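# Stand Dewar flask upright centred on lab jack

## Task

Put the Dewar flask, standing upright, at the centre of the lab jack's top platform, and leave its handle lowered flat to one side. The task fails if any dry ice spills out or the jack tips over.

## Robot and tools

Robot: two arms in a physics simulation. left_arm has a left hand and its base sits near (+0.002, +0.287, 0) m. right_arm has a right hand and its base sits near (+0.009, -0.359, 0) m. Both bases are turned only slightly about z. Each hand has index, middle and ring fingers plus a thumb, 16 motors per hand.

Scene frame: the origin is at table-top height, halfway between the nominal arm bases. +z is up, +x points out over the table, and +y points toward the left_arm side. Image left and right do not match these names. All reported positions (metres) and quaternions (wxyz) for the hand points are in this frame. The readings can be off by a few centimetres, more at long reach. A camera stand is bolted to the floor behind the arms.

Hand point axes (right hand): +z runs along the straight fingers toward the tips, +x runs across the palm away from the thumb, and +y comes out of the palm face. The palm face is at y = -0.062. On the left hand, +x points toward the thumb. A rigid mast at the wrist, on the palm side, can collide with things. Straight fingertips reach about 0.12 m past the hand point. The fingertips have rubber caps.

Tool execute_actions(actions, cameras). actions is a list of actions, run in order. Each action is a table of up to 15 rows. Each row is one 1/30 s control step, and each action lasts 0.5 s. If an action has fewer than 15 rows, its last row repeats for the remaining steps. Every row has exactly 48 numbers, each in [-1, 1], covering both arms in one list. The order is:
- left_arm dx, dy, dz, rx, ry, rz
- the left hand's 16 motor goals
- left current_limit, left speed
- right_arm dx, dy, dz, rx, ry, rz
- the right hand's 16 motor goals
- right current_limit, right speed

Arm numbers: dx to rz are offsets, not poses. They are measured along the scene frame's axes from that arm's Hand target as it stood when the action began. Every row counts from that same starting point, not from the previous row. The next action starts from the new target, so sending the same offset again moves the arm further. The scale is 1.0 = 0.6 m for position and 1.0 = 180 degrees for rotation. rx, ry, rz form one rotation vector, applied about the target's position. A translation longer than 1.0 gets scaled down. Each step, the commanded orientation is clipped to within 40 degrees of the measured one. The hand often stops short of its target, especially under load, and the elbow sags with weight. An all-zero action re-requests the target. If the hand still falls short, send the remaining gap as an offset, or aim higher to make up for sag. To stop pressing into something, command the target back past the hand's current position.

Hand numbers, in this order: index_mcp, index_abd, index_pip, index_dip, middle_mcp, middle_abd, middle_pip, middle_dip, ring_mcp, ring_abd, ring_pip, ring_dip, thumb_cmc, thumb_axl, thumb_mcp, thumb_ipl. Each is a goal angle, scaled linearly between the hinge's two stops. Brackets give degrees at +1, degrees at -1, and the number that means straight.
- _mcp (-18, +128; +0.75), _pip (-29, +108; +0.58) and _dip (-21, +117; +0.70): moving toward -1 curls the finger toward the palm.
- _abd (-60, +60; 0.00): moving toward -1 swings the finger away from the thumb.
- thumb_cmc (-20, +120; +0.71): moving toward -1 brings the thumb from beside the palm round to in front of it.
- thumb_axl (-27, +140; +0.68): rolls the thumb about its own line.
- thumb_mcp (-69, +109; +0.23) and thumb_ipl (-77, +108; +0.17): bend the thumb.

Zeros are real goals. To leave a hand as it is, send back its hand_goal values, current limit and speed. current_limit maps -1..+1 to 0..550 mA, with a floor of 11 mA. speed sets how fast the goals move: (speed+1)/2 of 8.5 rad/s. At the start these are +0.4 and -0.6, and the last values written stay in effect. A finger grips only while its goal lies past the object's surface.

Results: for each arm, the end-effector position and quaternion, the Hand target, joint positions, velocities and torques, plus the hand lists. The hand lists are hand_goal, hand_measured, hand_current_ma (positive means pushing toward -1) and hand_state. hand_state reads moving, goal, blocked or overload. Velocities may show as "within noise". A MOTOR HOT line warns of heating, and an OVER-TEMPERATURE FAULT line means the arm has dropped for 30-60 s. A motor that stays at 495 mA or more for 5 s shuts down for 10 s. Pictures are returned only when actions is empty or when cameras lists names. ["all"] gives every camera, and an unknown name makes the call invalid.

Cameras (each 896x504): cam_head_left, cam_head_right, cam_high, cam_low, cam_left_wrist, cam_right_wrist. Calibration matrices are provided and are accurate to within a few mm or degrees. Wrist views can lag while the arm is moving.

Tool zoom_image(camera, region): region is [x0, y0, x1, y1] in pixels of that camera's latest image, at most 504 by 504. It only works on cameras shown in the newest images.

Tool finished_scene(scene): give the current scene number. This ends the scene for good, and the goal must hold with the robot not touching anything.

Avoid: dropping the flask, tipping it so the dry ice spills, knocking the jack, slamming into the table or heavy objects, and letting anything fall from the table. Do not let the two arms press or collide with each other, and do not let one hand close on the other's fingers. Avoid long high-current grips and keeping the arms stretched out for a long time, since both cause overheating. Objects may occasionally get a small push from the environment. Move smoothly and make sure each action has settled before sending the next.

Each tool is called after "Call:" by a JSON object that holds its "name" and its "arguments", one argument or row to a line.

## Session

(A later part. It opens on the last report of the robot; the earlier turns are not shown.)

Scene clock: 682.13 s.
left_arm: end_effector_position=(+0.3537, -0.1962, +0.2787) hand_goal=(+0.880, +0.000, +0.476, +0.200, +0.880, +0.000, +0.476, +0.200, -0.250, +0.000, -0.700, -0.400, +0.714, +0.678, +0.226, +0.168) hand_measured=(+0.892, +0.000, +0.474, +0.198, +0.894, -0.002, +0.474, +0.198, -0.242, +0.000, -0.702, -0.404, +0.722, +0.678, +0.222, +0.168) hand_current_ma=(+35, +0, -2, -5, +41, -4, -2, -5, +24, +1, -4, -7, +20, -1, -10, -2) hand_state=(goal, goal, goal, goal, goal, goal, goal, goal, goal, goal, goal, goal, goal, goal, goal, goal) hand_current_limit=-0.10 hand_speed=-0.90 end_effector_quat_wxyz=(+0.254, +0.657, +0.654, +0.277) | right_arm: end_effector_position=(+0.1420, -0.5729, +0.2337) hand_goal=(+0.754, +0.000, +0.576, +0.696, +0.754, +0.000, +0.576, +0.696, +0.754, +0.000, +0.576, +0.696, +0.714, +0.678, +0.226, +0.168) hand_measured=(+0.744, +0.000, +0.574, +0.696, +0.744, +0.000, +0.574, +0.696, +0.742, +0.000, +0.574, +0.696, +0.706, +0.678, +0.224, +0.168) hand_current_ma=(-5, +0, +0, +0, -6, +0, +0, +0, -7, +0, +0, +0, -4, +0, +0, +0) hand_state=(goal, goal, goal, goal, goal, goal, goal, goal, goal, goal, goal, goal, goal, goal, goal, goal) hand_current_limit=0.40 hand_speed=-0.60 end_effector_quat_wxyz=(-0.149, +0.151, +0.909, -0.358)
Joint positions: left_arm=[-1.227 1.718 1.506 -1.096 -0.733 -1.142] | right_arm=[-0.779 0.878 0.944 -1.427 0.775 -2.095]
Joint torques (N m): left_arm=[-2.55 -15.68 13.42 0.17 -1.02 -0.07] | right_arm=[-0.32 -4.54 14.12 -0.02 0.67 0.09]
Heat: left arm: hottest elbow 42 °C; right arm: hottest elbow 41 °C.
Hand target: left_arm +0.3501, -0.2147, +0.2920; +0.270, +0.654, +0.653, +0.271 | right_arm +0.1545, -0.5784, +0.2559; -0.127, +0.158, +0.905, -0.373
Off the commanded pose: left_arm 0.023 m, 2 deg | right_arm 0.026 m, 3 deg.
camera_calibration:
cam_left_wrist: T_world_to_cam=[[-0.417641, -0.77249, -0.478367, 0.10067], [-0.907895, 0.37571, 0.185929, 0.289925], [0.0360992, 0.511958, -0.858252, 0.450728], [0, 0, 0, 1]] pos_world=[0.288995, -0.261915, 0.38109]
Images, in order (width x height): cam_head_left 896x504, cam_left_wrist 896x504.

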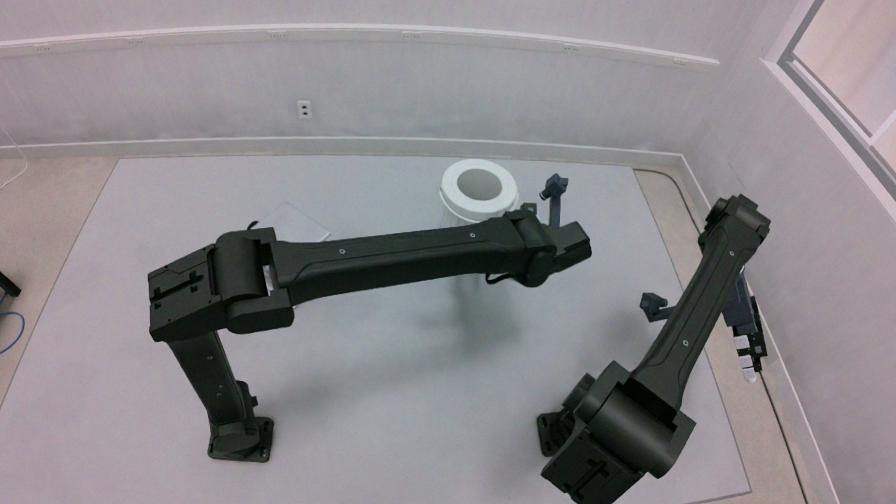

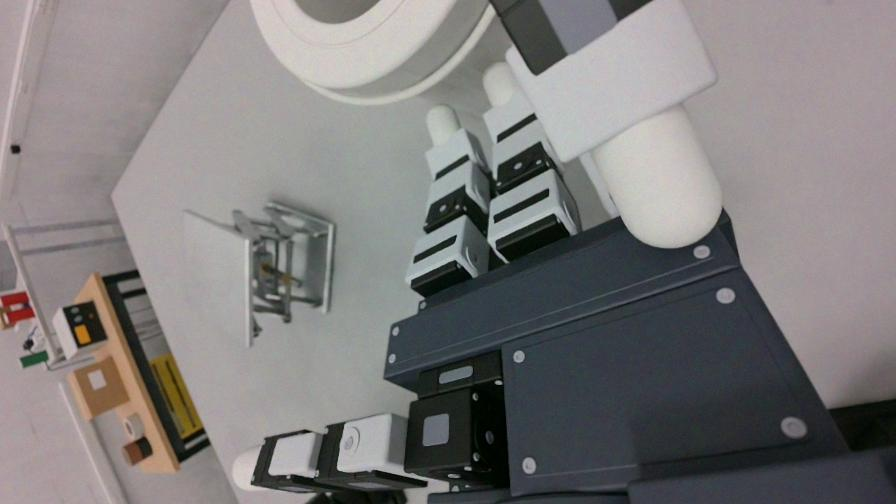

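Call:
{"name": "execute_actions", "arguments": {
  "actions": [
    [[0,0.0,0.0,0,0,0,0.766,0,0.491,0.406,0.766,0,0.491,0.406,-0.25,0,-0.70,-0.4,0.714,0.678,0.226,0.168,-0.2,-0.9,0,0,0,0,0,0,0.754,0,0.576,0.696,0.754,0,0.576,0.696,0.754,0,0.576,0.696,0.714,0.678,0.226,0.168,0.4,-0.6]]
  ],
  "cameras": ["cam_left_wrist"]
}}

Call:
{"name": "zoom_image", "arguments": {
  "camera": "cam_left_wrist",
  "region": [330, 0, 530, 130]
}}

Scene clock: 686.83 s.
left_arm: end_effector_position=(+0.3514, -0.1976, +0.2786) hand_goal=(+0.766, +0.000, +0.492, +0.406, +0.766, +0.000, +0.492, +0.406, -0.250, +0.000, -0.700, -0.400, +0.714, +0.678, +0.226, +0.168) hand_measured=(+0.780, +0.000, +0.492, +0.404, +0.782, +0.000, +0.494, +0.404, -0.242, +0.000, -0.702, -0.404, +0.722, +0.678, +0.222, +0.168) hand_current_ma=(+43, +0, -2, -5, +51, -1, +3, -5, +24, +1, -4, -7, +20, -1, -10, -2) hand_state=(goal, goal, goal, goal, goal, goal, goal, goal, goal, goal, goal, goal, goal, goal, goal, goal) hand_current_limit=-0.20 hand_speed=-0.90 end_effector_quat_wxyz=(+0.254, +0.658, +0.652, +0.277) | right_arm: end_effector_position=(+0.1420, -0.5729, +0.2337) hand_goal=(+0.754, +0.000, +0.576, +0.696, +0.754, +0.000, +0.576, +0.696, +0.754, +0.000, +0.576, +0.696, +0.714, +0.678, +0.226, +0.168) hand_measured=(+0.744, +0.000, +0.574, +0.696, +0.744, +0.000, +0.574, +0.696, +0.742, +0.000, +0.574, +0.696, +0.706, +0.678, +0.224, +0.168) hand_current_ma=(-5, +0, +0, +0, -6, +0, +0, +0, -7, +0, +0, +0, -4, +0, +0, +0) hand_state=(goal, goal, goal, goal, goal, goal, goal, goal, goal, goal, goal, goal, goal, goal, goal, goal) hand_current_limit=0.40 hand_speed=-0.60 end_effector_quat_wxyz=(-0.149, +0.151, +0.909, -0.358)
Joint positions: left_arm=[-1.231 1.718 1.506 -1.097 -0.733 -1.142] | right_arm=[-0.779 0.878 0.944 -1.427 0.775 -2.095]
Joint torques (N m): left_arm=[-2.2 -15.68 13.52 0.23 -1.02 -0.07] | right_arm=[0.21 -4.31 14.09 0.13 0.67 0.11]
Heat: left arm: hottest elbow 42 °C; right arm: hottest elbow 41 °C.
Hand target: left_arm +0.3501, -0.2147, +0.2920; +0.270, +0.654, +0.653, +0.271 | right_arm +0.1545, -0.5784, +0.2559; -0.127, +0.158, +0.905, -0.373
Off the commanded pose: left_arm 0.022 m, 2 deg | right_arm 0.026 m, 3 deg.
camera_calibration:
cam_left_wrist: T_world_to_cam=[[-0.421383, -0.769876, -0.4793, 0.100642], [-0.906086, 0.379556, 0.186936, 0.288298], [0.038004, 0.513058, -0.857512, 0.450778], [0, 0, 0, 1]] pos_world=[0.286501, -0.263219, 0.380892]
Images, in order (width x height): cam_left_wrist 896x504.

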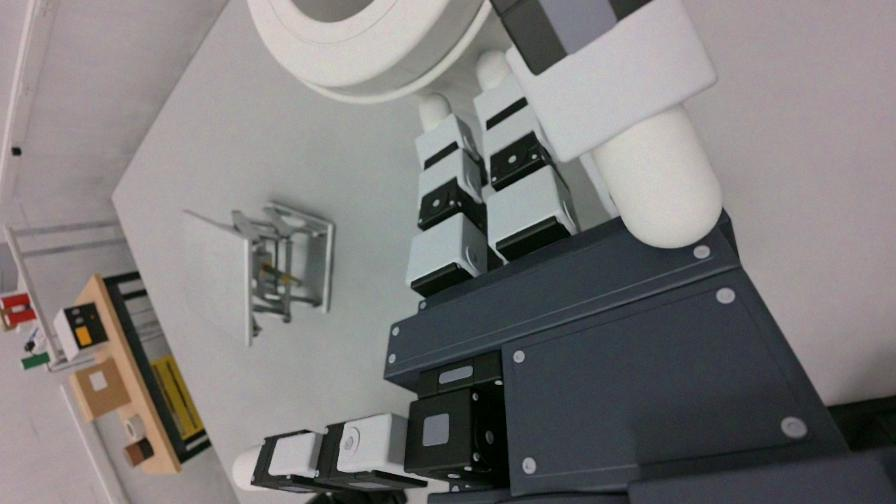

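Scaled by 2.520.

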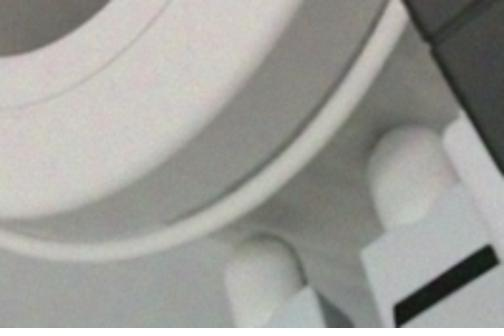

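Call:
{"name": "execute_actions", "arguments": {
  "actions": [
    [[0,0.0,0.0,0,0,0,0.867,0,0.08,0.478,0.867,0,0.08,0.478,-0.25,0,-0.70,-0.4,0.714,0.678,0.226,0.168,-0.2,-0.85,0,0,0,0,0,0,0.754,0,0.576,0.696,0.754,0,0.576,0.696,0.754,0,0.576,0.696,0.714,0.678,0.226,0.168,0.4,-0.6]]
  ],
  "cameras": ["cam_left_wrist","cam_head_left"]
}}

Call:
{"name": "zoom_image", "arguments": {
  "camera": "cam_left_wrist",
  "region": [330, 0, 530, 130]
}}

Call:
{"name": "zoom_image", "arguments": {
  "camera": "cam_head_left",
  "region": [430, 150, 540, 250]
}}

Scene clock: 693.80 s.
left_arm: end_effector_position=(+0.3484, -0.1997, +0.2786) hand_goal=(+0.868, +0.000, +0.080, +0.478, +0.868, +0.000, +0.080, +0.478, -0.250, +0.000, -0.700, -0.400, +0.714, +0.678, +0.226, +0.168) hand_measured=(+0.872, +0.000, +0.088, +0.476, +0.882, +0.000, +0.092, +0.478, -0.242, +0.000, -0.702, -0.404, +0.722, +0.678, +0.222, +0.168) hand_current_ma=(+7, +0, +19, -5, +45, -1, +32, +1, +24, +1, -4, -7, +20, -1, -10, -2) hand_state=(goal, goal, goal, goal, goal, goal, goal, goal, goal, goal, goal, goal, goal, goal, goal, goal) hand_current_limit=-0.20 hand_speed=-0.85 end_effector_quat_wxyz=(+0.255, +0.660, +0.650, +0.276) | right_arm: end_effector_position=(+0.1420, -0.5729, +0.2337) hand_goal=(+0.754, +0.000, +0.576, +0.696, +0.754, +0.000, +0.576, +0.696, +0.754, +0.000, +0.576, +0.696, +0.714, +0.678, +0.226, +0.168) hand_measured=(+0.744, +0.000, +0.574, +0.696, +0.744, +0.000, +0.574, +0.696, +0.742, +0.000, +0.574, +0.696, +0.706, +0.678, +0.224, +0.168) hand_current_ma=(-5, +0, +0, +0, -6, +0, +0, +0, -7, +0, +0, +0, -4, +0, +0, +0) hand_state=(goal, goal, goal, goal, goal, goal, goal, goal, goal, goal, goal, goal, goal, goal, goal, goal) hand_current_limit=0.40 hand_speed=-0.60 end_effector_quat_wxyz=(-0.149, +0.151, +0.909, -0.358)
Joint positions: left_arm=[-1.238 1.718 1.506 -1.097 -0.733 -1.142] | right_arm=[-0.779 0.878 0.944 -1.427 0.775 -2.095]
Joint torques (N m): left_arm=[-2.32 -15.68 13.42 0.21 -1.03 -0.08] | right_arm=[-0.03 -4.37 14.06 0.06 0.68 0.06]
Heat: left arm: hottest elbow 42 °C; right arm: hottest elbow 41 °C.
Hand target: left_arm +0.3501, -0.2147, +0.2920; +0.270, +0.654, +0.653, +0.271 | right_arm +0.1545, -0.5784, +0.2559; -0.127, +0.158, +0.905, -0.373
Off the commanded pose: left_arm 0.020 m, 2 deg | right_arm 0.026 m, 3 deg.
camera_calibration:
cam_left_wrist: T_world_to_cam=[[-0.426122, -0.767277, -0.479278, 0.099923], [-0.903731, 0.385107, 0.186981, 0.286657], [0.0411074, 0.512815, -0.857515, 0.450838], [0, 0, 0, 1]] pos_world=[0.283108, -0.264922, 0.380892]
Images, in order (width x height): cam_head_left 896x504, cam_left_wrist 896x504.

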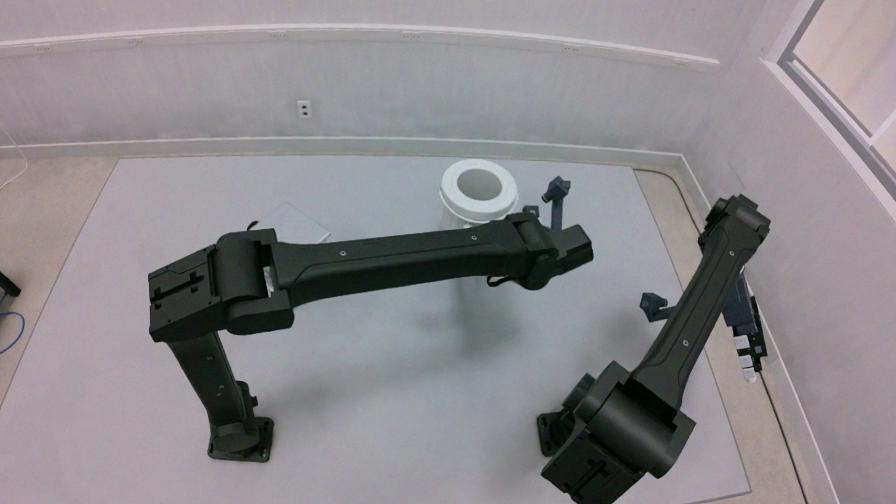

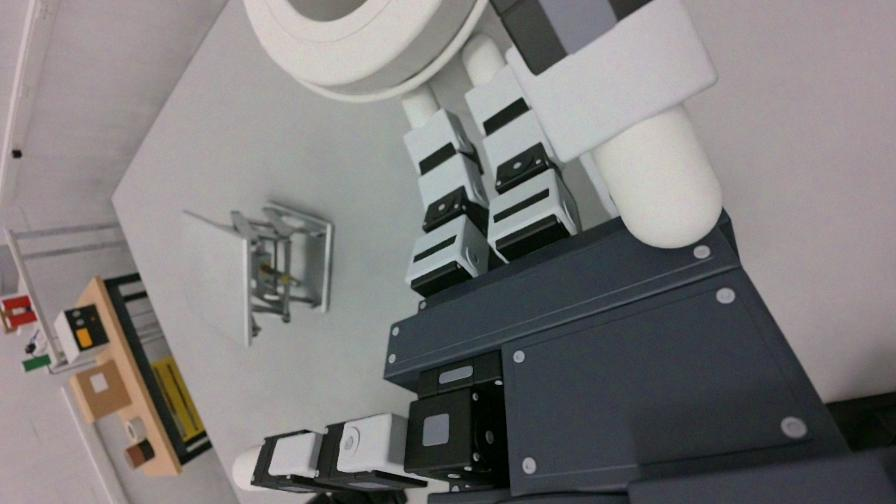

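Scaled by 2.520.

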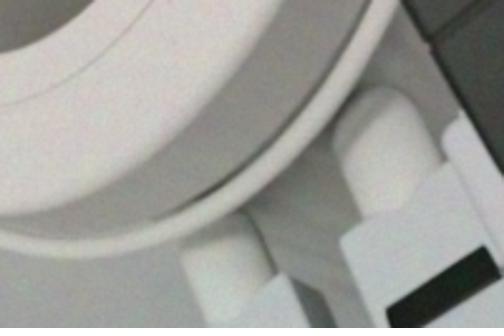

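Scaled by 4.582.

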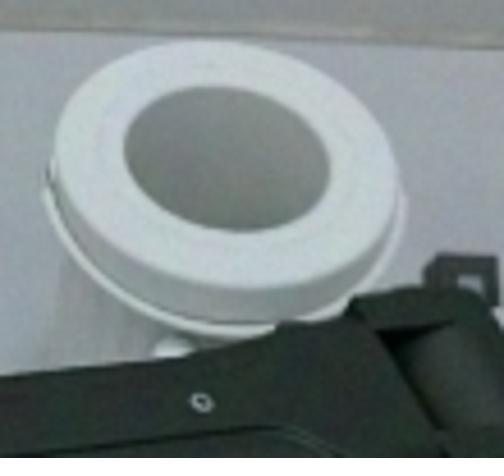

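Call:
{"name": "execute_actions", "arguments": {
  "actions": [
    [[0,0.0,0.0,0,0,0,0.9,0,-0.057,0.478,0.9,0,-0.057,0.478,-0.25,0,-0.70,-0.4,0.714,0.678,0.226,0.168,-0.2,-0.85,0,0,0,0,0,0,0.754,0,0.576,0.696,0.754,0,0.576,0.696,0.754,0,0.576,0.696,0.714,0.678,0.226,0.168,0.4,-0.6]],
    [[0,0.0,0.0,0,0,0,0.963,0,-0.175,0.406,0.963,0,-0.175,0.406,-0.25,0,-0.70,-0.4,0.714,0.678,0.226,0.168,-0.2,-0.85,0,0,0,0,0,0,0.754,0,0.576,0.696,0.754,0,0.576,0.696,0.754,0,0.576,0.696,0.714,0.678,0.226,0.168,0.4,-0.6]]
  ],
  "cameras": ["cam_left_wrist","cam_head_left"]
}}

Call:
{"name": "zoom_image", "arguments": {
  "camera": "cam_left_wrist",
  "region": [330, 0, 530, 130]
}}

Call:
{"name": "zoom_image", "arguments": {
  "camera": "cam_head_left",
  "region": [430, 150, 540, 250]
}}

Scene clock: 712.40 s.
left_arm: end_effector_position=(+0.3484, -0.1997, +0.2786) hand_goal=(+0.964, +0.000, -0.174, +0.406, +0.964, +0.000, -0.174, +0.406, -0.250, +0.000, -0.700, -0.400, +0.714, +0.678, +0.226, +0.168) hand_measured=(+0.966, +0.000, -0.166, +0.410, +0.966, +0.000, -0.166, +0.410, -0.242, +0.000, -0.702, -0.404, +0.722, +0.678, +0.222, +0.168) hand_current_ma=(+5, +0, +20, +8, +6, -1, +19, +9, +24, +1, -4, -7, +20, -1, -10, -2) hand_state=(goal, goal, goal, goal, goal, goal, goal, goal, goal, goal, goal, goal, goal, goal, goal, goal) hand_current_limit=-0.20 hand_speed=-0.85 end_effector_quat_wxyz=(+0.255, +0.660, +0.650, +0.276) | right_arm: end_effector_position=(+0.1420, -0.5729, +0.2337) hand_goal=(+0.754, +0.000, +0.576, +0.696, +0.754, +0.000, +0.576, +0.696, +0.754, +0.000, +0.576, +0.696, +0.714, +0.678, +0.226, +0.168) hand_measured=(+0.744, +0.000, +0.574, +0.696, +0.744, +0.000, +0.574, +0.696, +0.742, +0.000, +0.574, +0.696, +0.706, +0.678, +0.224, +0.168) hand_current_ma=(-5, +0, +0, +0, -6, +0, +0, +0, -7, +0, +0, +0, -4, +0, +0, +0) hand_state=(goal, goal, goal, goal, goal, goal, goal, goal, goal, goal, goal, goal, goal, goal, goal, goal) hand_current_limit=0.40 hand_speed=-0.60 end_effector_quat_wxyz=(-0.149, +0.151, +0.909, -0.358)
Joint positions: left_arm=[-1.238 1.718 1.506 -1.097 -0.733 -1.142] | right_arm=[-0.779 0.878 0.944 -1.427 0.775 -2.095]
Joint torques (N m): left_arm=[-2.32 -15.62 13.48 0.18 -1.03 -0.07] | right_arm=[0.15 -4.07 14.13 0.09 0.67 0.11]
Heat: left arm: hottest elbow 43 °C; right arm: hottest elbow 41 °C.
Hand target: left_arm +0.3501, -0.2147, +0.2920; +0.270, +0.654, +0.653, +0.271 | right_arm +0.1545, -0.5784, +0.2559; -0.127, +0.158, +0.905, -0.373
Off the commanded pose: left_arm 0.020 m, 2 deg | right_arm 0.026 m, 3 deg.
camera_calibration:
cam_left_wrist: T_world_to_cam=[[-0.426122, -0.767277, -0.479278, 0.099923], [-0.903731, 0.385107, 0.186981, 0.286657], [0.0411074, 0.512815, -0.857515, 0.450838], [0, 0, 0, 1]] pos_world=[0.283108, -0.264922, 0.380892]
Images, in order (width x height): cam_head_left 896x504, cam_left_wrist 896x504.

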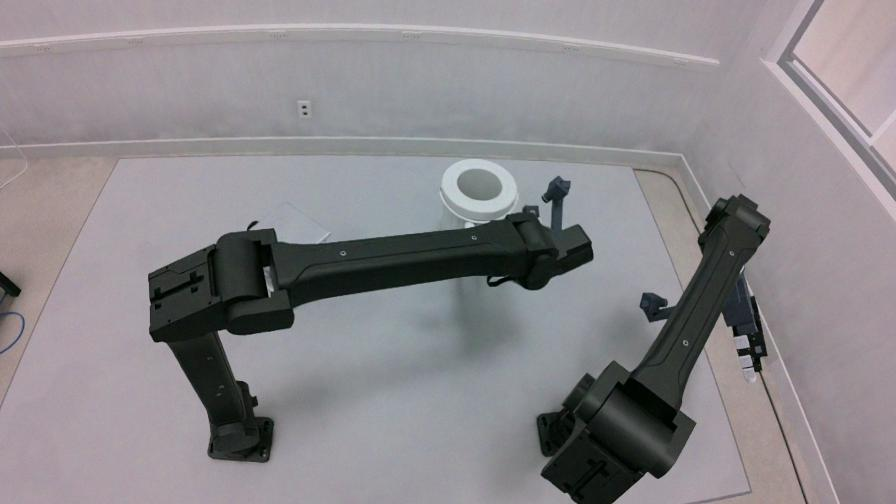

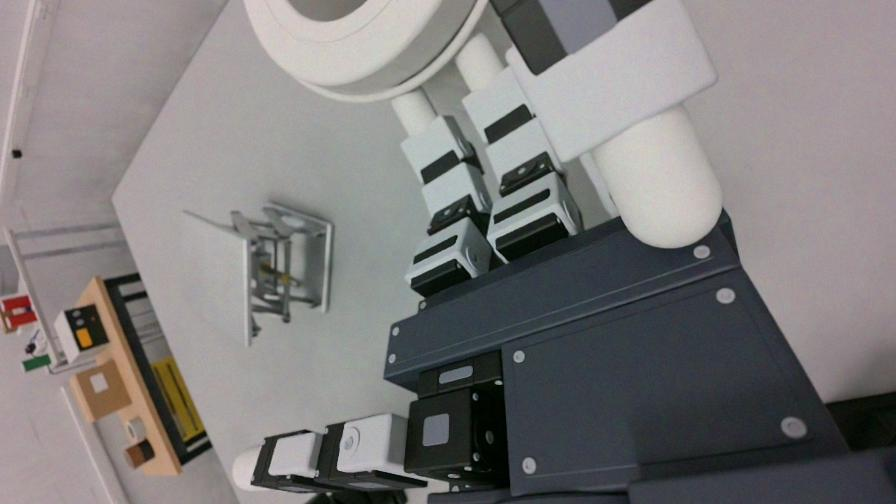

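Scaled by 2.520.

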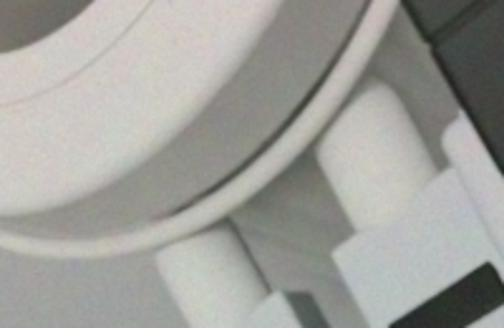

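Scaled by 4.582.

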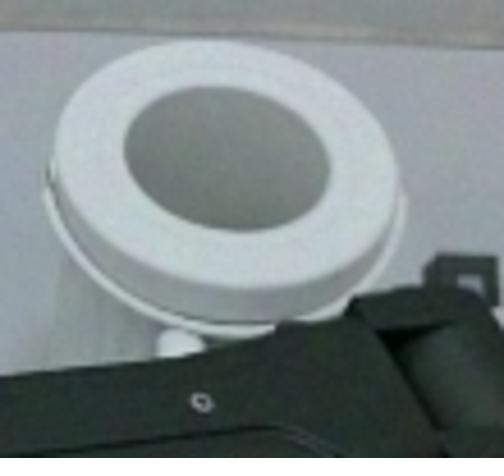

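Call:
{"name": "execute_actions", "arguments": {
  "actions": [
    [[0,0.0,0.0,0,0,0,0.922,0,-0.273,0.551,0.922,0,-0.273,0.551,-0.25,0,-0.70,-0.4,0.714,0.678,0.226,0.168,-0.2,-0.85,0,0,0,0,0,0,0.754,0,0.576,0.696,0.754,0,0.576,0.696,0.754,0,0.576,0.696,0.714,0.678,0.226,0.168,0.4,-0.6]],
    [[0,0.0,0.0,0,0,0,0.972,0,-0.409,0.551,0.972,0,-0.409,0.551,-0.25,0,-0.70,-0.4,0.714,0.678,0.226,0.168,-0.2,-0.85,0,0,0,0,0,0,0.754,0,0.576,0.696,0.754,0,0.576,0.696,0.754,0,0.576,0.696,0.714,0.678,0.226,0.168,0.4,-0.6]]
  ],
  "cameras": ["cam_left_wrist","cam_head_left"]
}}

Call:
{"name": "zoom_image", "arguments": {
  "camera": "cam_left_wrist",
  "region": [330, 0, 530, 130]
}}

Call:
{"name": "zoom_image", "arguments": {
  "camera": "cam_head_left",
  "region": [430, 150, 540, 250]
}}

Scene clock: 733.60 s.
left_arm: end_effector_position=(+0.3493, -0.2000, +0.2749) hand_goal=(+0.972, +0.000, -0.408, +0.552, +0.972, +0.000, -0.408, +0.552, -0.250, +0.000, -0.700, -0.400, +0.714, +0.678, +0.226, +0.168) hand_measured=(+0.986, +0.000, -0.382, +0.556, +0.984, +0.000, -0.392, +0.554, -0.242, +0.000, -0.702, -0.404, +0.722, +0.678, +0.222, +0.168) hand_current_ma=(+39, +0, +82, +9, +38, -1, +49, +3, +24, +1, -4, -7, +20, -1, -10, -2) hand_state=(goal, goal, blocked, goal, goal, goal, goal, goal, goal, goal, goal, goal, goal, goal, goal, goal) hand_current_limit=-0.20 hand_speed=-0.85 end_effector_quat_wxyz=(+0.252, +0.661, +0.651, +0.277) | right_arm: end_effector_position=(+0.1420, -0.5729, +0.2337) hand_goal=(+0.754, +0.000, +0.576, +0.696, +0.754, +0.000, +0.576, +0.696, +0.754, +0.000, +0.576, +0.696, +0.714, +0.678, +0.226, +0.168) hand_measured=(+0.744, +0.000, +0.574, +0.696, +0.744, +0.000, +0.574, +0.696, +0.742, +0.000, +0.574, +0.696, +0.706, +0.678, +0.224, +0.168) hand_current_ma=(-5, +0, +0, +0, -6, +0, +0, +0, -7, +0, +0, +0, -4, +0, +0, +0) hand_state=(goal, goal, goal, goal, goal, goal, goal, goal, goal, goal, goal, goal, goal, goal, goal, goal) hand_current_limit=0.40 hand_speed=-0.60 end_effector_quat_wxyz=(-0.149, +0.151, +0.909, -0.358)
Joint positions: left_arm=[-1.236 1.724 1.506 -1.097 -0.732 -1.143] | right_arm=[-0.779 0.878 0.944 -1.427 0.775 -2.095]
Joint torques (N m): left_arm=[-2.43 -16.5 13.42 0.21 -1 -0.04] | right_arm=[-0.15 -4.48 14.06 0.09 0.7 0.11]
Heat: left arm: hottest elbow 43 °C; right arm: hottest elbow 41 °C.
Hand target: left_arm +0.3501, -0.2147, +0.2920; +0.270, +0.654, +0.653, +0.271 | right_arm +0.1545, -0.5784, +0.2559; -0.127, +0.158, +0.905, -0.373
Off the commanded pose: left_arm 0.023 m, 2 deg | right_arm 0.026 m, 3 deg.
camera_calibration:
cam_left_wrist: T_world_to_cam=[[-0.425956, -0.766146, -0.48123, 0.0990454], [-0.903979, 0.382272, 0.191548, 0.286555], [0.0372072, 0.516613, -0.85541, 0.449399], [0, 0, 0, 1]] pos_world=[0.284508, -0.265825, 0.377195]
Images, in order (width x height): cam_head_left 896x504, cam_left_wrist 896x504.

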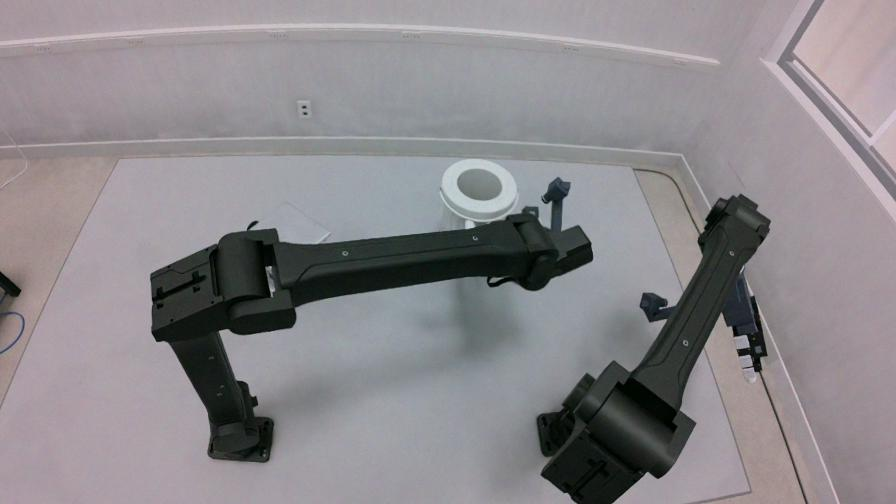

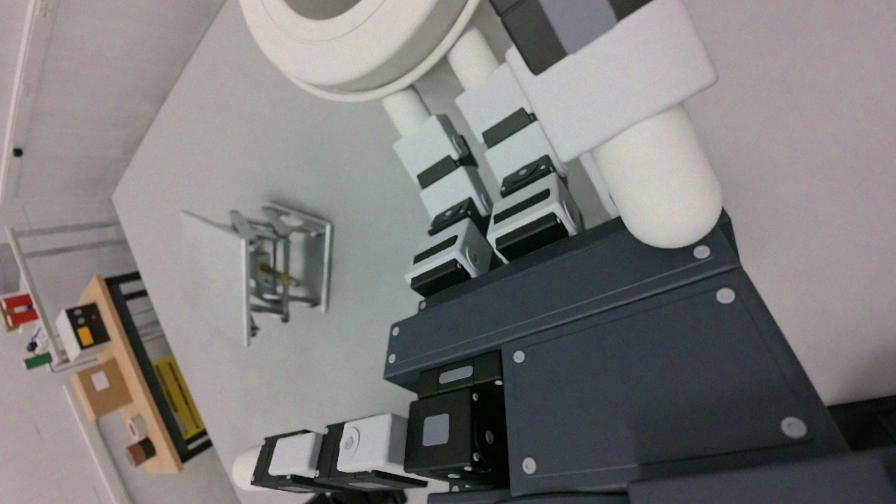

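Scaled by 2.520.

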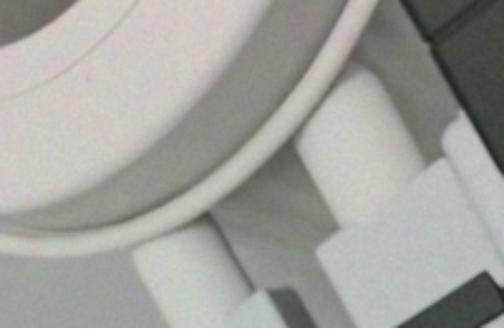

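Scaled by 4.582.

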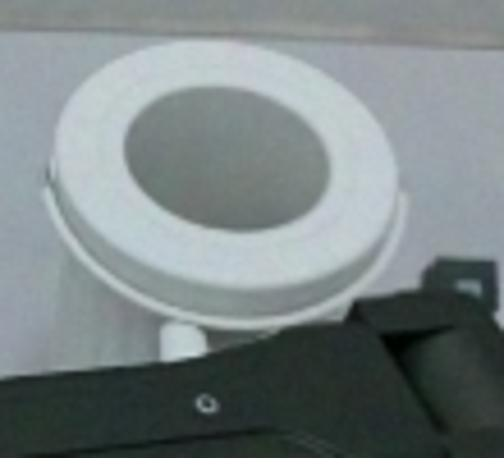

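Call:
{"name": "execute_actions", "arguments": {
  "actions": [
    [[0,0.0,0.0,0,0,0,1,0,-0.188,0.168,1,0,-0.188,0.168,-0.25,0,-0.70,-0.4,0.714,0.678,0.226,0.168,-0.2,-0.85,0,0,0,0,0,0,0.754,0,0.576,0.696,0.754,0,0.576,0.696,0.754,0,0.576,0.696,0.714,0.678,0.226,0.168,0.4,-0.6]],
    [[0,0.0,0.0,0,0,0,1,0,-0.523,0.484,1,0,-0.523,0.484,-0.25,0,-0.70,-0.4,0.714,0.678,0.226,0.168,-0.2,-0.85,0,0,0,0,0,0,0.754,0,0.576,0.696,0.754,0,0.576,0.696,0.754,0,0.576,0.696,0.714,0.678,0.226,0.168,0.4,-0.6]]
  ],
  "cameras": ["cam_left_wrist","cam_head_left"]
}}

Call:
{"name": "zoom_image", "arguments": {
  "camera": "cam_left_wrist",
  "region": [330, 0, 530, 130]
}}

Call:
{"name": "zoom_image", "arguments": {
  "camera": "cam_head_left",
  "region": [430, 150, 540, 250]
}}

Scene clock: 746.83 s.
left_arm: end_effector_position=(+0.3488, -0.2011, +0.2697) hand_goal=(+1.000, +0.000, -0.522, +0.484, +1.000, +0.000, -0.522, +0.484, -0.250, +0.000, -0.700, -0.400, +0.714, +0.678, +0.226, +0.168) hand_measured=(+1.000, +0.000, -0.484, +0.492, +1.000, +0.000, -0.504, +0.488, -0.242, +0.000, -0.702, -0.404, +0.722, +0.678, +0.222, +0.168) hand_current_ma=(+0, +0, +127, +21, +0, -1, +51, +11, +24, +1, -4, -7, +20, -1, -10, -2) hand_state=(goal, goal, blocked, goal, goal, goal, goal, goal, goal, goal, goal, goal, goal, goal, goal, goal) hand_current_limit=-0.20 hand_speed=-0.85 end_effector_quat_wxyz=(+0.247, +0.662, +0.650, +0.279) | right_arm: end_effector_position=(+0.1420, -0.5729, +0.2337) hand_goal=(+0.754, +0.000, +0.576, +0.696, +0.754, +0.000, +0.576, +0.696, +0.754, +0.000, +0.576, +0.696, +0.714, +0.678, +0.226, +0.168) hand_measured=(+0.744, +0.000, +0.574, +0.696, +0.744, +0.000, +0.574, +0.696, +0.742, +0.000, +0.574, +0.696, +0.706, +0.678, +0.224, +0.168) hand_current_ma=(-5, +0, +0, +0, -6, +0, +0, +0, -7, +0, +0, +0, -4, +0, +0, +0) hand_state=(goal, goal, goal, goal, goal, goal, goal, goal, goal, goal, goal, goal, goal, goal, goal, goal) hand_current_limit=0.40 hand_speed=-0.60 end_effector_quat_wxyz=(-0.149, +0.151, +0.909, -0.358)
Joint positions: left_arm=[-1.238 1.734 1.506 -1.1 -0.732 -1.146] | right_arm=[-0.779 0.878 0.944 -1.427 0.775 -2.095]
Joint torques (N m): left_arm=[-2.26 -17.26 13.34 0.31 -1.06 -0.02] | right_arm=[-0.44 -4.78 14.09 0.01 0.67 0.11]
Heat: left arm: hottest elbow 43 °C; right arm: hottest elbow 41 °C.
Hand target: left_arm +0.3501, -0.2147, +0.2920; +0.270, +0.654, +0.653, +0.271 | right_arm +0.1545, -0.5784, +0.2559; -0.127, +0.158, +0.905, -0.373
Off the commanded pose: left_arm 0.026 m, 3 deg | right_arm 0.026 m, 3 deg.
camera_calibration:
cam_left_wrist: T_world_to_cam=[[-0.427232, -0.761853, -0.48688, 0.0982619], [-0.903513, 0.379823, 0.198489, 0.284996], [0.0337085, 0.524703, -0.850617, 0.447006], [0, 0, 0, 1]] pos_world=[0.284411, -0.267933, 0.371504]
Images, in order (width x height): cam_head_left 896x504, cam_left_wrist 896x504.

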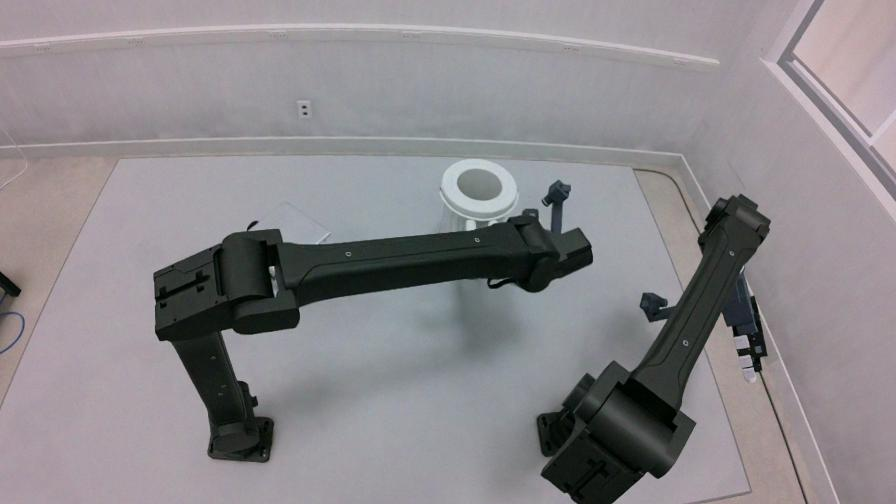

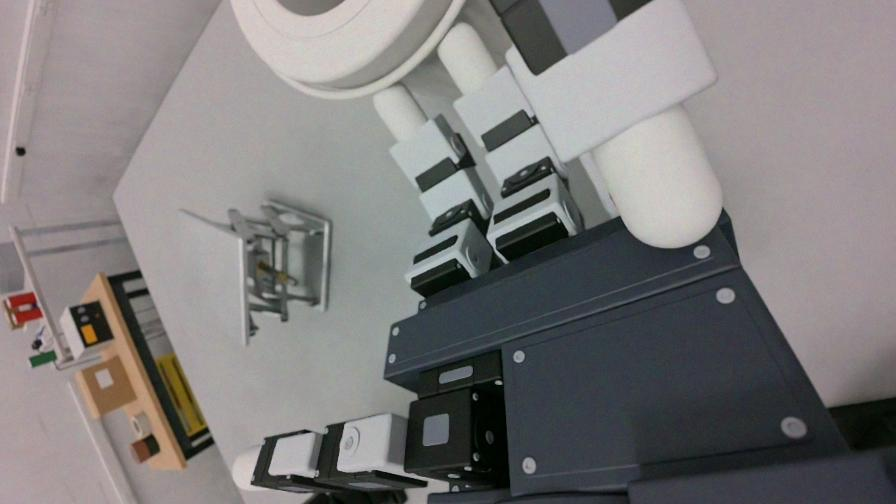

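Scaled by 2.520.

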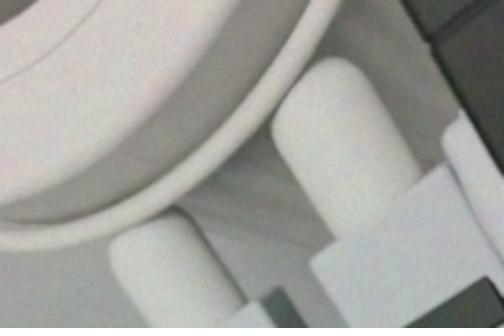

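Scaled by 4.582.

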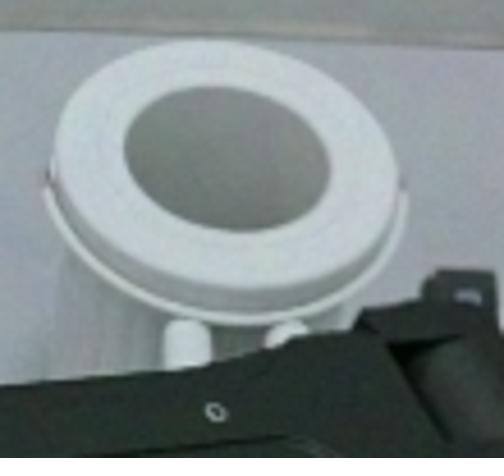

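Call:
{"name": "execute_actions", "arguments": {
  "actions": [
    [[0,0.0,0.015,0,0,0,1,0,-0.47,0.36,1,0,-0.47,0.36,-0.25,0,-0.70,-0.4,0.714,0.678,0.226,0.168,-0.2,-0.85,0,0,0,0,0,0,0.754,0,0.576,0.696,0.754,0,0.576,0.696,0.754,0,0.576,0.696,0.714,0.678,0.226,0.168,0.4,-0.6]],
    [[0,0.0,0.0,0,0,0,0.932,0,-0.745,0.768,0.932,0,-0.745,0.768,-0.25,0,-0.70,-0.4,0.714,0.678,0.226,0.168,-0.2,-0.85,0,0,0,0,0,0,0.754,0,0.576,0.696,0.754,0,0.576,0.696,0.754,0,0.576,0.696,0.714,0.678,0.226,0.168,0.4,-0.6]]
  ],
  "cameras": ["cam_left_wrist","cam_head_left"]
}}

Call:
{"name": "zoom_image", "arguments": {
  "camera": "cam_left_wrist",
  "region": [330, 0, 530, 130]
}}

Call:
{"name": "zoom_image", "arguments": {
  "camera": "cam_head_left",
  "region": [430, 150, 540, 250]
}}

Scene clock: 768.37 s.
left_arm: end_effector_position=(+0.3474, -0.1997, +0.2706) hand_goal=(+0.932, +0.000, -0.744, +0.768, +0.932, +0.000, -0.744, +0.768, -0.250, +0.000, -0.700, -0.400, +0.714, +0.678, +0.226, +0.168) hand_measured=(+0.946, +0.000, -0.746, +0.764, +0.946, +0.000, -0.738, +0.766, -0.242, +0.000, -0.702, -0.404, +0.722, +0.678, +0.222, +0.168) hand_current_ma=(+41, +0, -4, -10, +44, -1, +14, -5, +24, +1, -4, -7, +20, -1, -10, -2) hand_state=(goal, goal, goal, goal, goal, goal, goal, goal, goal, goal, goal, goal, goal, goal, goal, goal) hand_current_limit=-0.20 hand_speed=-0.85 end_effector_quat_wxyz=(+0.241, +0.665, +0.648, +0.282) | right_arm: end_effector_position=(+0.1420, -0.5729, +0.2337) hand_goal=(+0.754, +0.000, +0.576, +0.696, +0.754, +0.000, +0.576, +0.696, +0.754, +0.000, +0.576, +0.696, +0.714, +0.678, +0.226, +0.168) hand_measured=(+0.744, +0.000, +0.574, +0.696, +0.744, +0.000, +0.574, +0.696, +0.742, +0.000, +0.574, +0.696, +0.706, +0.678, +0.224, +0.168) hand_current_ma=(-5, +0, +0, +0, -6, +0, +0, +0, -7, +0, +0, +0, -4, +0, +0, +0) hand_state=(goal, goal, goal, goal, goal, goal, goal, goal, goal, goal, goal, goal, goal, goal, goal, goal) hand_current_limit=0.40 hand_speed=-0.60 end_effector_quat_wxyz=(-0.149, +0.151, +0.909, -0.358)
Joint positions: left_arm=[-1.239 1.734 1.511 -1.122 -0.732 -1.148] | right_arm=[-0.779 0.878 0.944 -1.427 0.775 -2.095]
Joint torques (N m): left_arm=[-2.14 -18.2 14.17 0.21 -1.07 0.01] | right_arm=[-0.21 -4.19 14.06 -0.03 0.67 0.11]
Heat: left arm: hottest elbow 44 °C; right arm: hottest elbow 41 °C.
Hand target: left_arm +0.3501, -0.2147, +0.3010; +0.270, +0.654, +0.653, +0.271 | right_arm +0.1545, -0.5784, +0.2559; -0.127, +0.158, +0.905, -0.373
Off the commanded pose: left_arm 0.034 m, 4 deg | right_arm 0.026 m, 3 deg.
camera_calibration:
cam_left_wrist: T_world_to_cam=[[-0.430115, -0.754259, -0.496078, 0.10417], [-0.902288, 0.377189, 0.208817, 0.279296], [0.0296129, 0.537421, -0.842794, 0.448941], [0, 0, 0, 1]] pos_world=[0.283516, -0.268047, 0.371719]
Images, in order (width x height): cam_head_left 896x504, cam_left_wrist 896x504.

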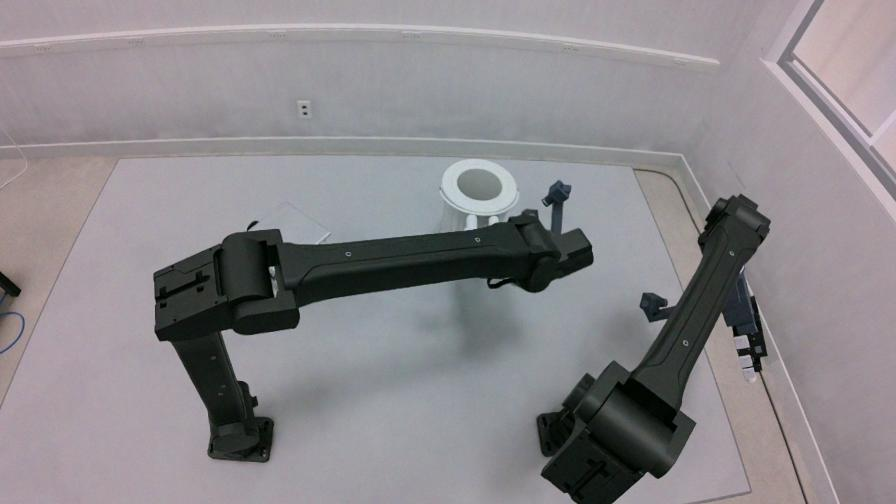

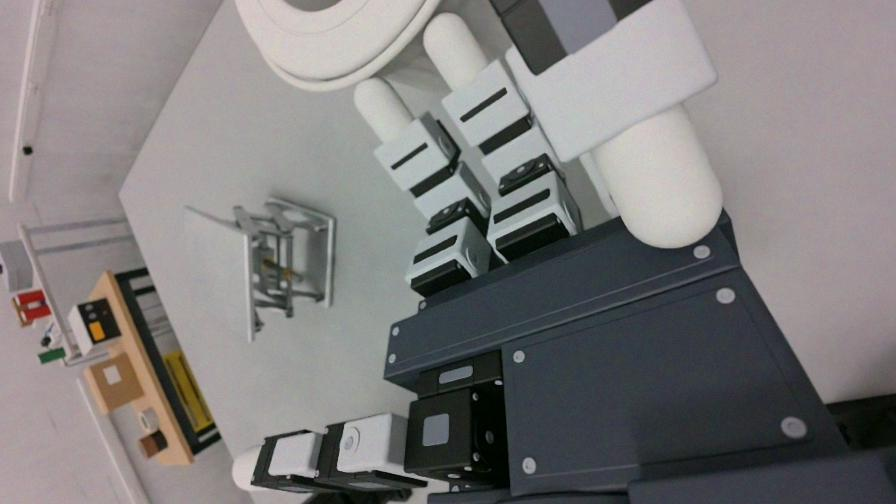

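Scaled by 2.520.

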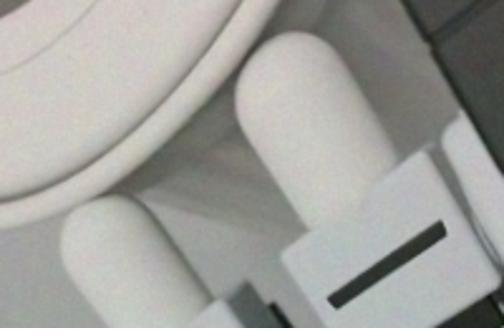

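Scaled by 4.582.

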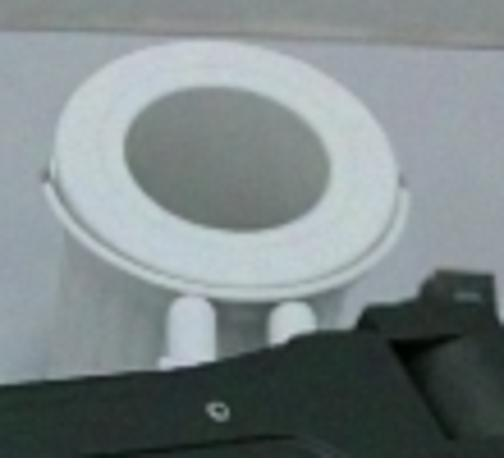

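Call:
{"name": "execute_actions", "arguments": {
  "actions": [
    [[0,0.0,0.0,0,0,0,0.818,0,-0.81,0.913,0.818,0,-0.81,0.913,-0.25,0,-0.70,-0.4,0.714,0.678,0.226,0.168,-0.1,-0.85,0,0,0,0,0,0,0.754,0,0.576,0.696,0.754,0,0.576,0.696,0.754,0,0.576,0.696,0.714,0.678,0.226,0.168,0.4,-0.6]],
    [[0,0.0,0.0,0,0,0,0.695,0,-0.804,0.986,0.695,0,-0.804,0.986,-0.25,0,-0.70,-0.4,0.714,0.678,0.226,0.168,-0.1,-0.85,0,0,0,0,0,0,0.754,0,0.576,0.696,0.754,0,0.576,0.696,0.754,0,0.576,0.696,0.714,0.678,0.226,0.168,0.4,-0.6]]
  ],
  "cameras": ["cam_left_wrist","cam_head_left","cam_low"]
}}

Call:
{"name": "zoom_image", "arguments": {
  "camera": "cam_left_wrist",
  "region": [300, 0, 500, 130]
}}

Call:
{"name": "zoom_image", "arguments": {
  "camera": "cam_head_left",
  "region": [430, 150, 540, 250]
}}

Call:
{"name": "zoom_image", "arguments": {
  "camera": "cam_low",
  "region": [240, 170, 350, 270]
}}

Scene clock: 777.47 s.
left_arm: end_effector_position=(+0.3474, -0.1994, +0.2705) hand_goal=(+0.696, +0.000, -0.804, +0.986, +0.696, +0.000, -0.804, +0.986, -0.250, +0.000, -0.700, -0.400, +0.714, +0.678, +0.226, +0.168) hand_measured=(+0.728, +0.000, -0.800, +0.986, +0.714, +0.000, -0.804, +0.984, -0.242, +0.000, -0.702, -0.404, +0.722, +0.678, +0.222, +0.168) hand_current_ma=(+113, +0, +8, +1, +57, -1, +1, -5, +24, +1, -4, -7, +20, -1, -10, -2) hand_state=(blocked, goal, goal, goal, goal, goal, goal, goal, goal, goal, goal, goal, goal, goal, goal, goal) hand_current_limit=-0.10 hand_speed=-0.85 end_effector_quat_wxyz=(+0.241, +0.664, +0.649, +0.282) | right_arm: end_effector_position=(+0.1420, -0.5729, +0.2337) hand_goal=(+0.754, +0.000, +0.576, +0.696, +0.754, +0.000, +0.576, +0.696, +0.754, +0.000, +0.576, +0.696, +0.714, +0.678, +0.226, +0.168) hand_measured=(+0.744, +0.000, +0.574, +0.696, +0.744, +0.000, +0.574, +0.696, +0.742, +0.000, +0.574, +0.696, +0.706, +0.678, +0.224, +0.168) hand_current_ma=(-5, +0, +0, +0, -6, +0, +0, +0, -7, +0, +0, +0, -4, +0, +0, +0) hand_state=(goal, goal, goal, goal, goal, goal, goal, goal, goal, goal, goal, goal, goal, goal, goal, goal) hand_current_limit=0.40 hand_speed=-0.60 end_effector_quat_wxyz=(-0.149, +0.151, +0.909, -0.358)
Joint positions: left_arm=[-1.239 1.734 1.511 -1.122 -0.732 -1.151] | right_arm=[-0.779 0.878 0.944 -1.427 0.775 -2.095]
Joint torques (N m): left_arm=[-2.14 -17.85 14.23 0.25 -1.09 0.02] | right_arm=[-0.26 -4.48 14.05 -0.01 0.69 0.1]
Heat: left arm: hottest elbow 45 °C; right arm: hottest elbow 41 °C.
Hand target: left_arm +0.3501, -0.2147, +0.3010; +0.270, +0.654, +0.653, +0.271 | right_arm +0.1545, -0.5784, +0.2559; -0.127, +0.158, +0.905, -0.373
Off the commanded pose: left_arm 0.034 m, 4 deg | right_arm 0.026 m, 3 deg.
camera_calibration:
cam_left_wrist: T_world_to_cam=[[-0.428283, -0.756305, -0.494546, 0.102976], [-0.903195, 0.37554, 0.207868, 0.279359], [0.0285099, 0.535698, -0.843929, 0.449161], [0, 0, 0, 1]] pos_world=[0.283613, -0.267644, 0.371917]
Images, in order (width x height): cam_head_left 896x504, cam_low 896x504, cam_left_wrist 896x504.

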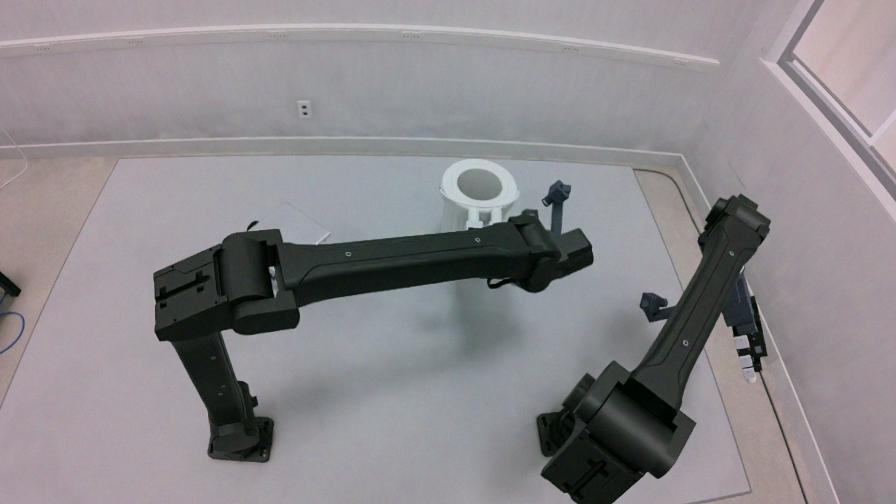

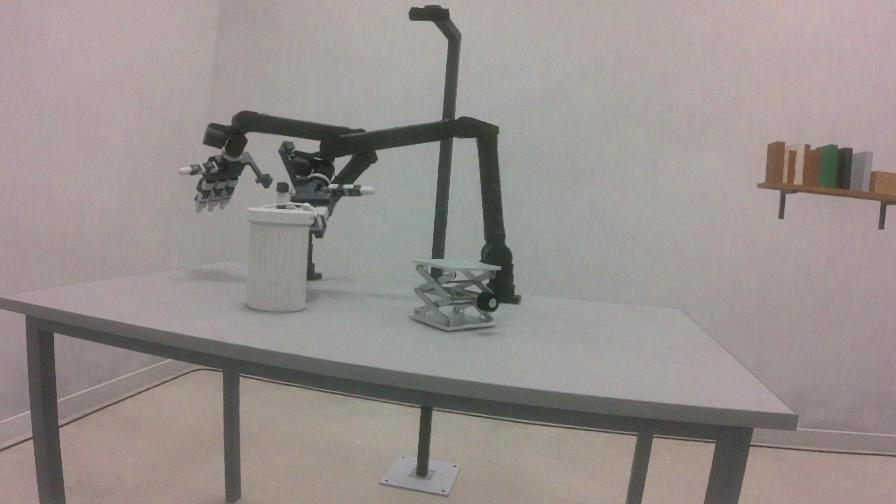

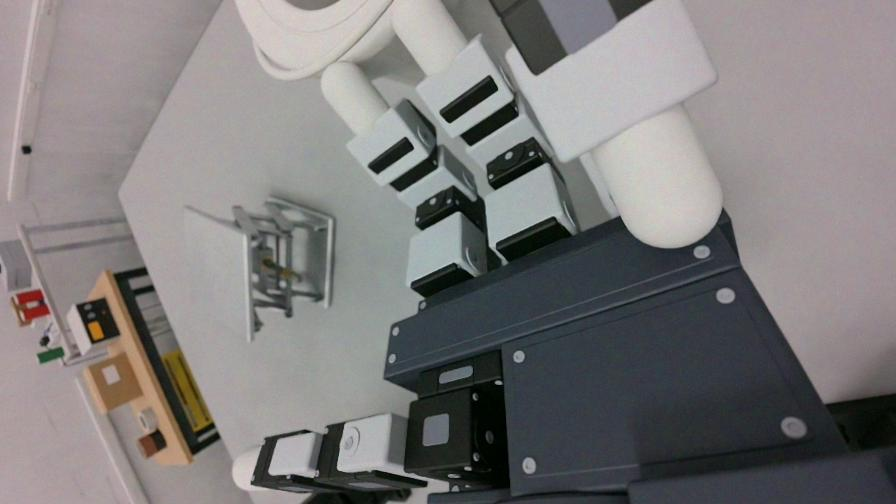

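Scaled by 2.520.

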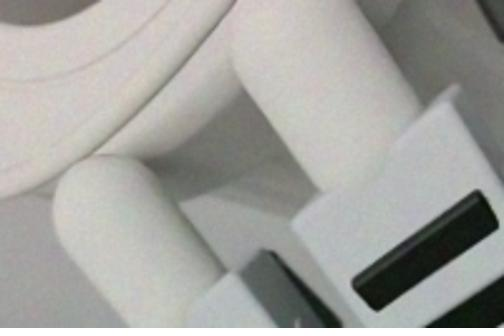

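Scaled by 4.582.

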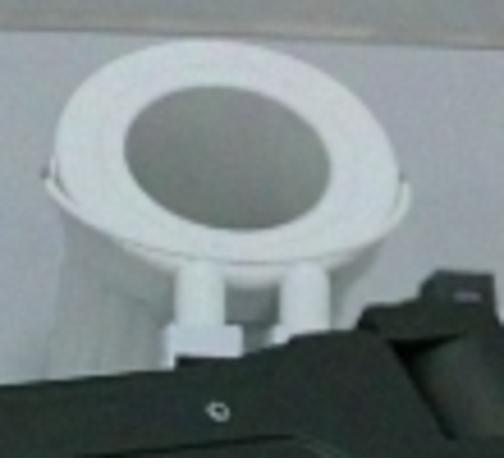

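Scaled by 4.582.

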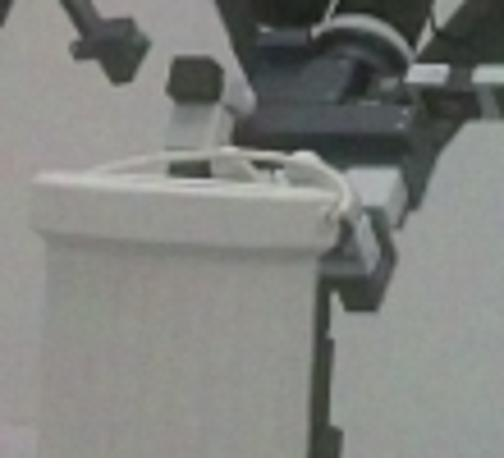

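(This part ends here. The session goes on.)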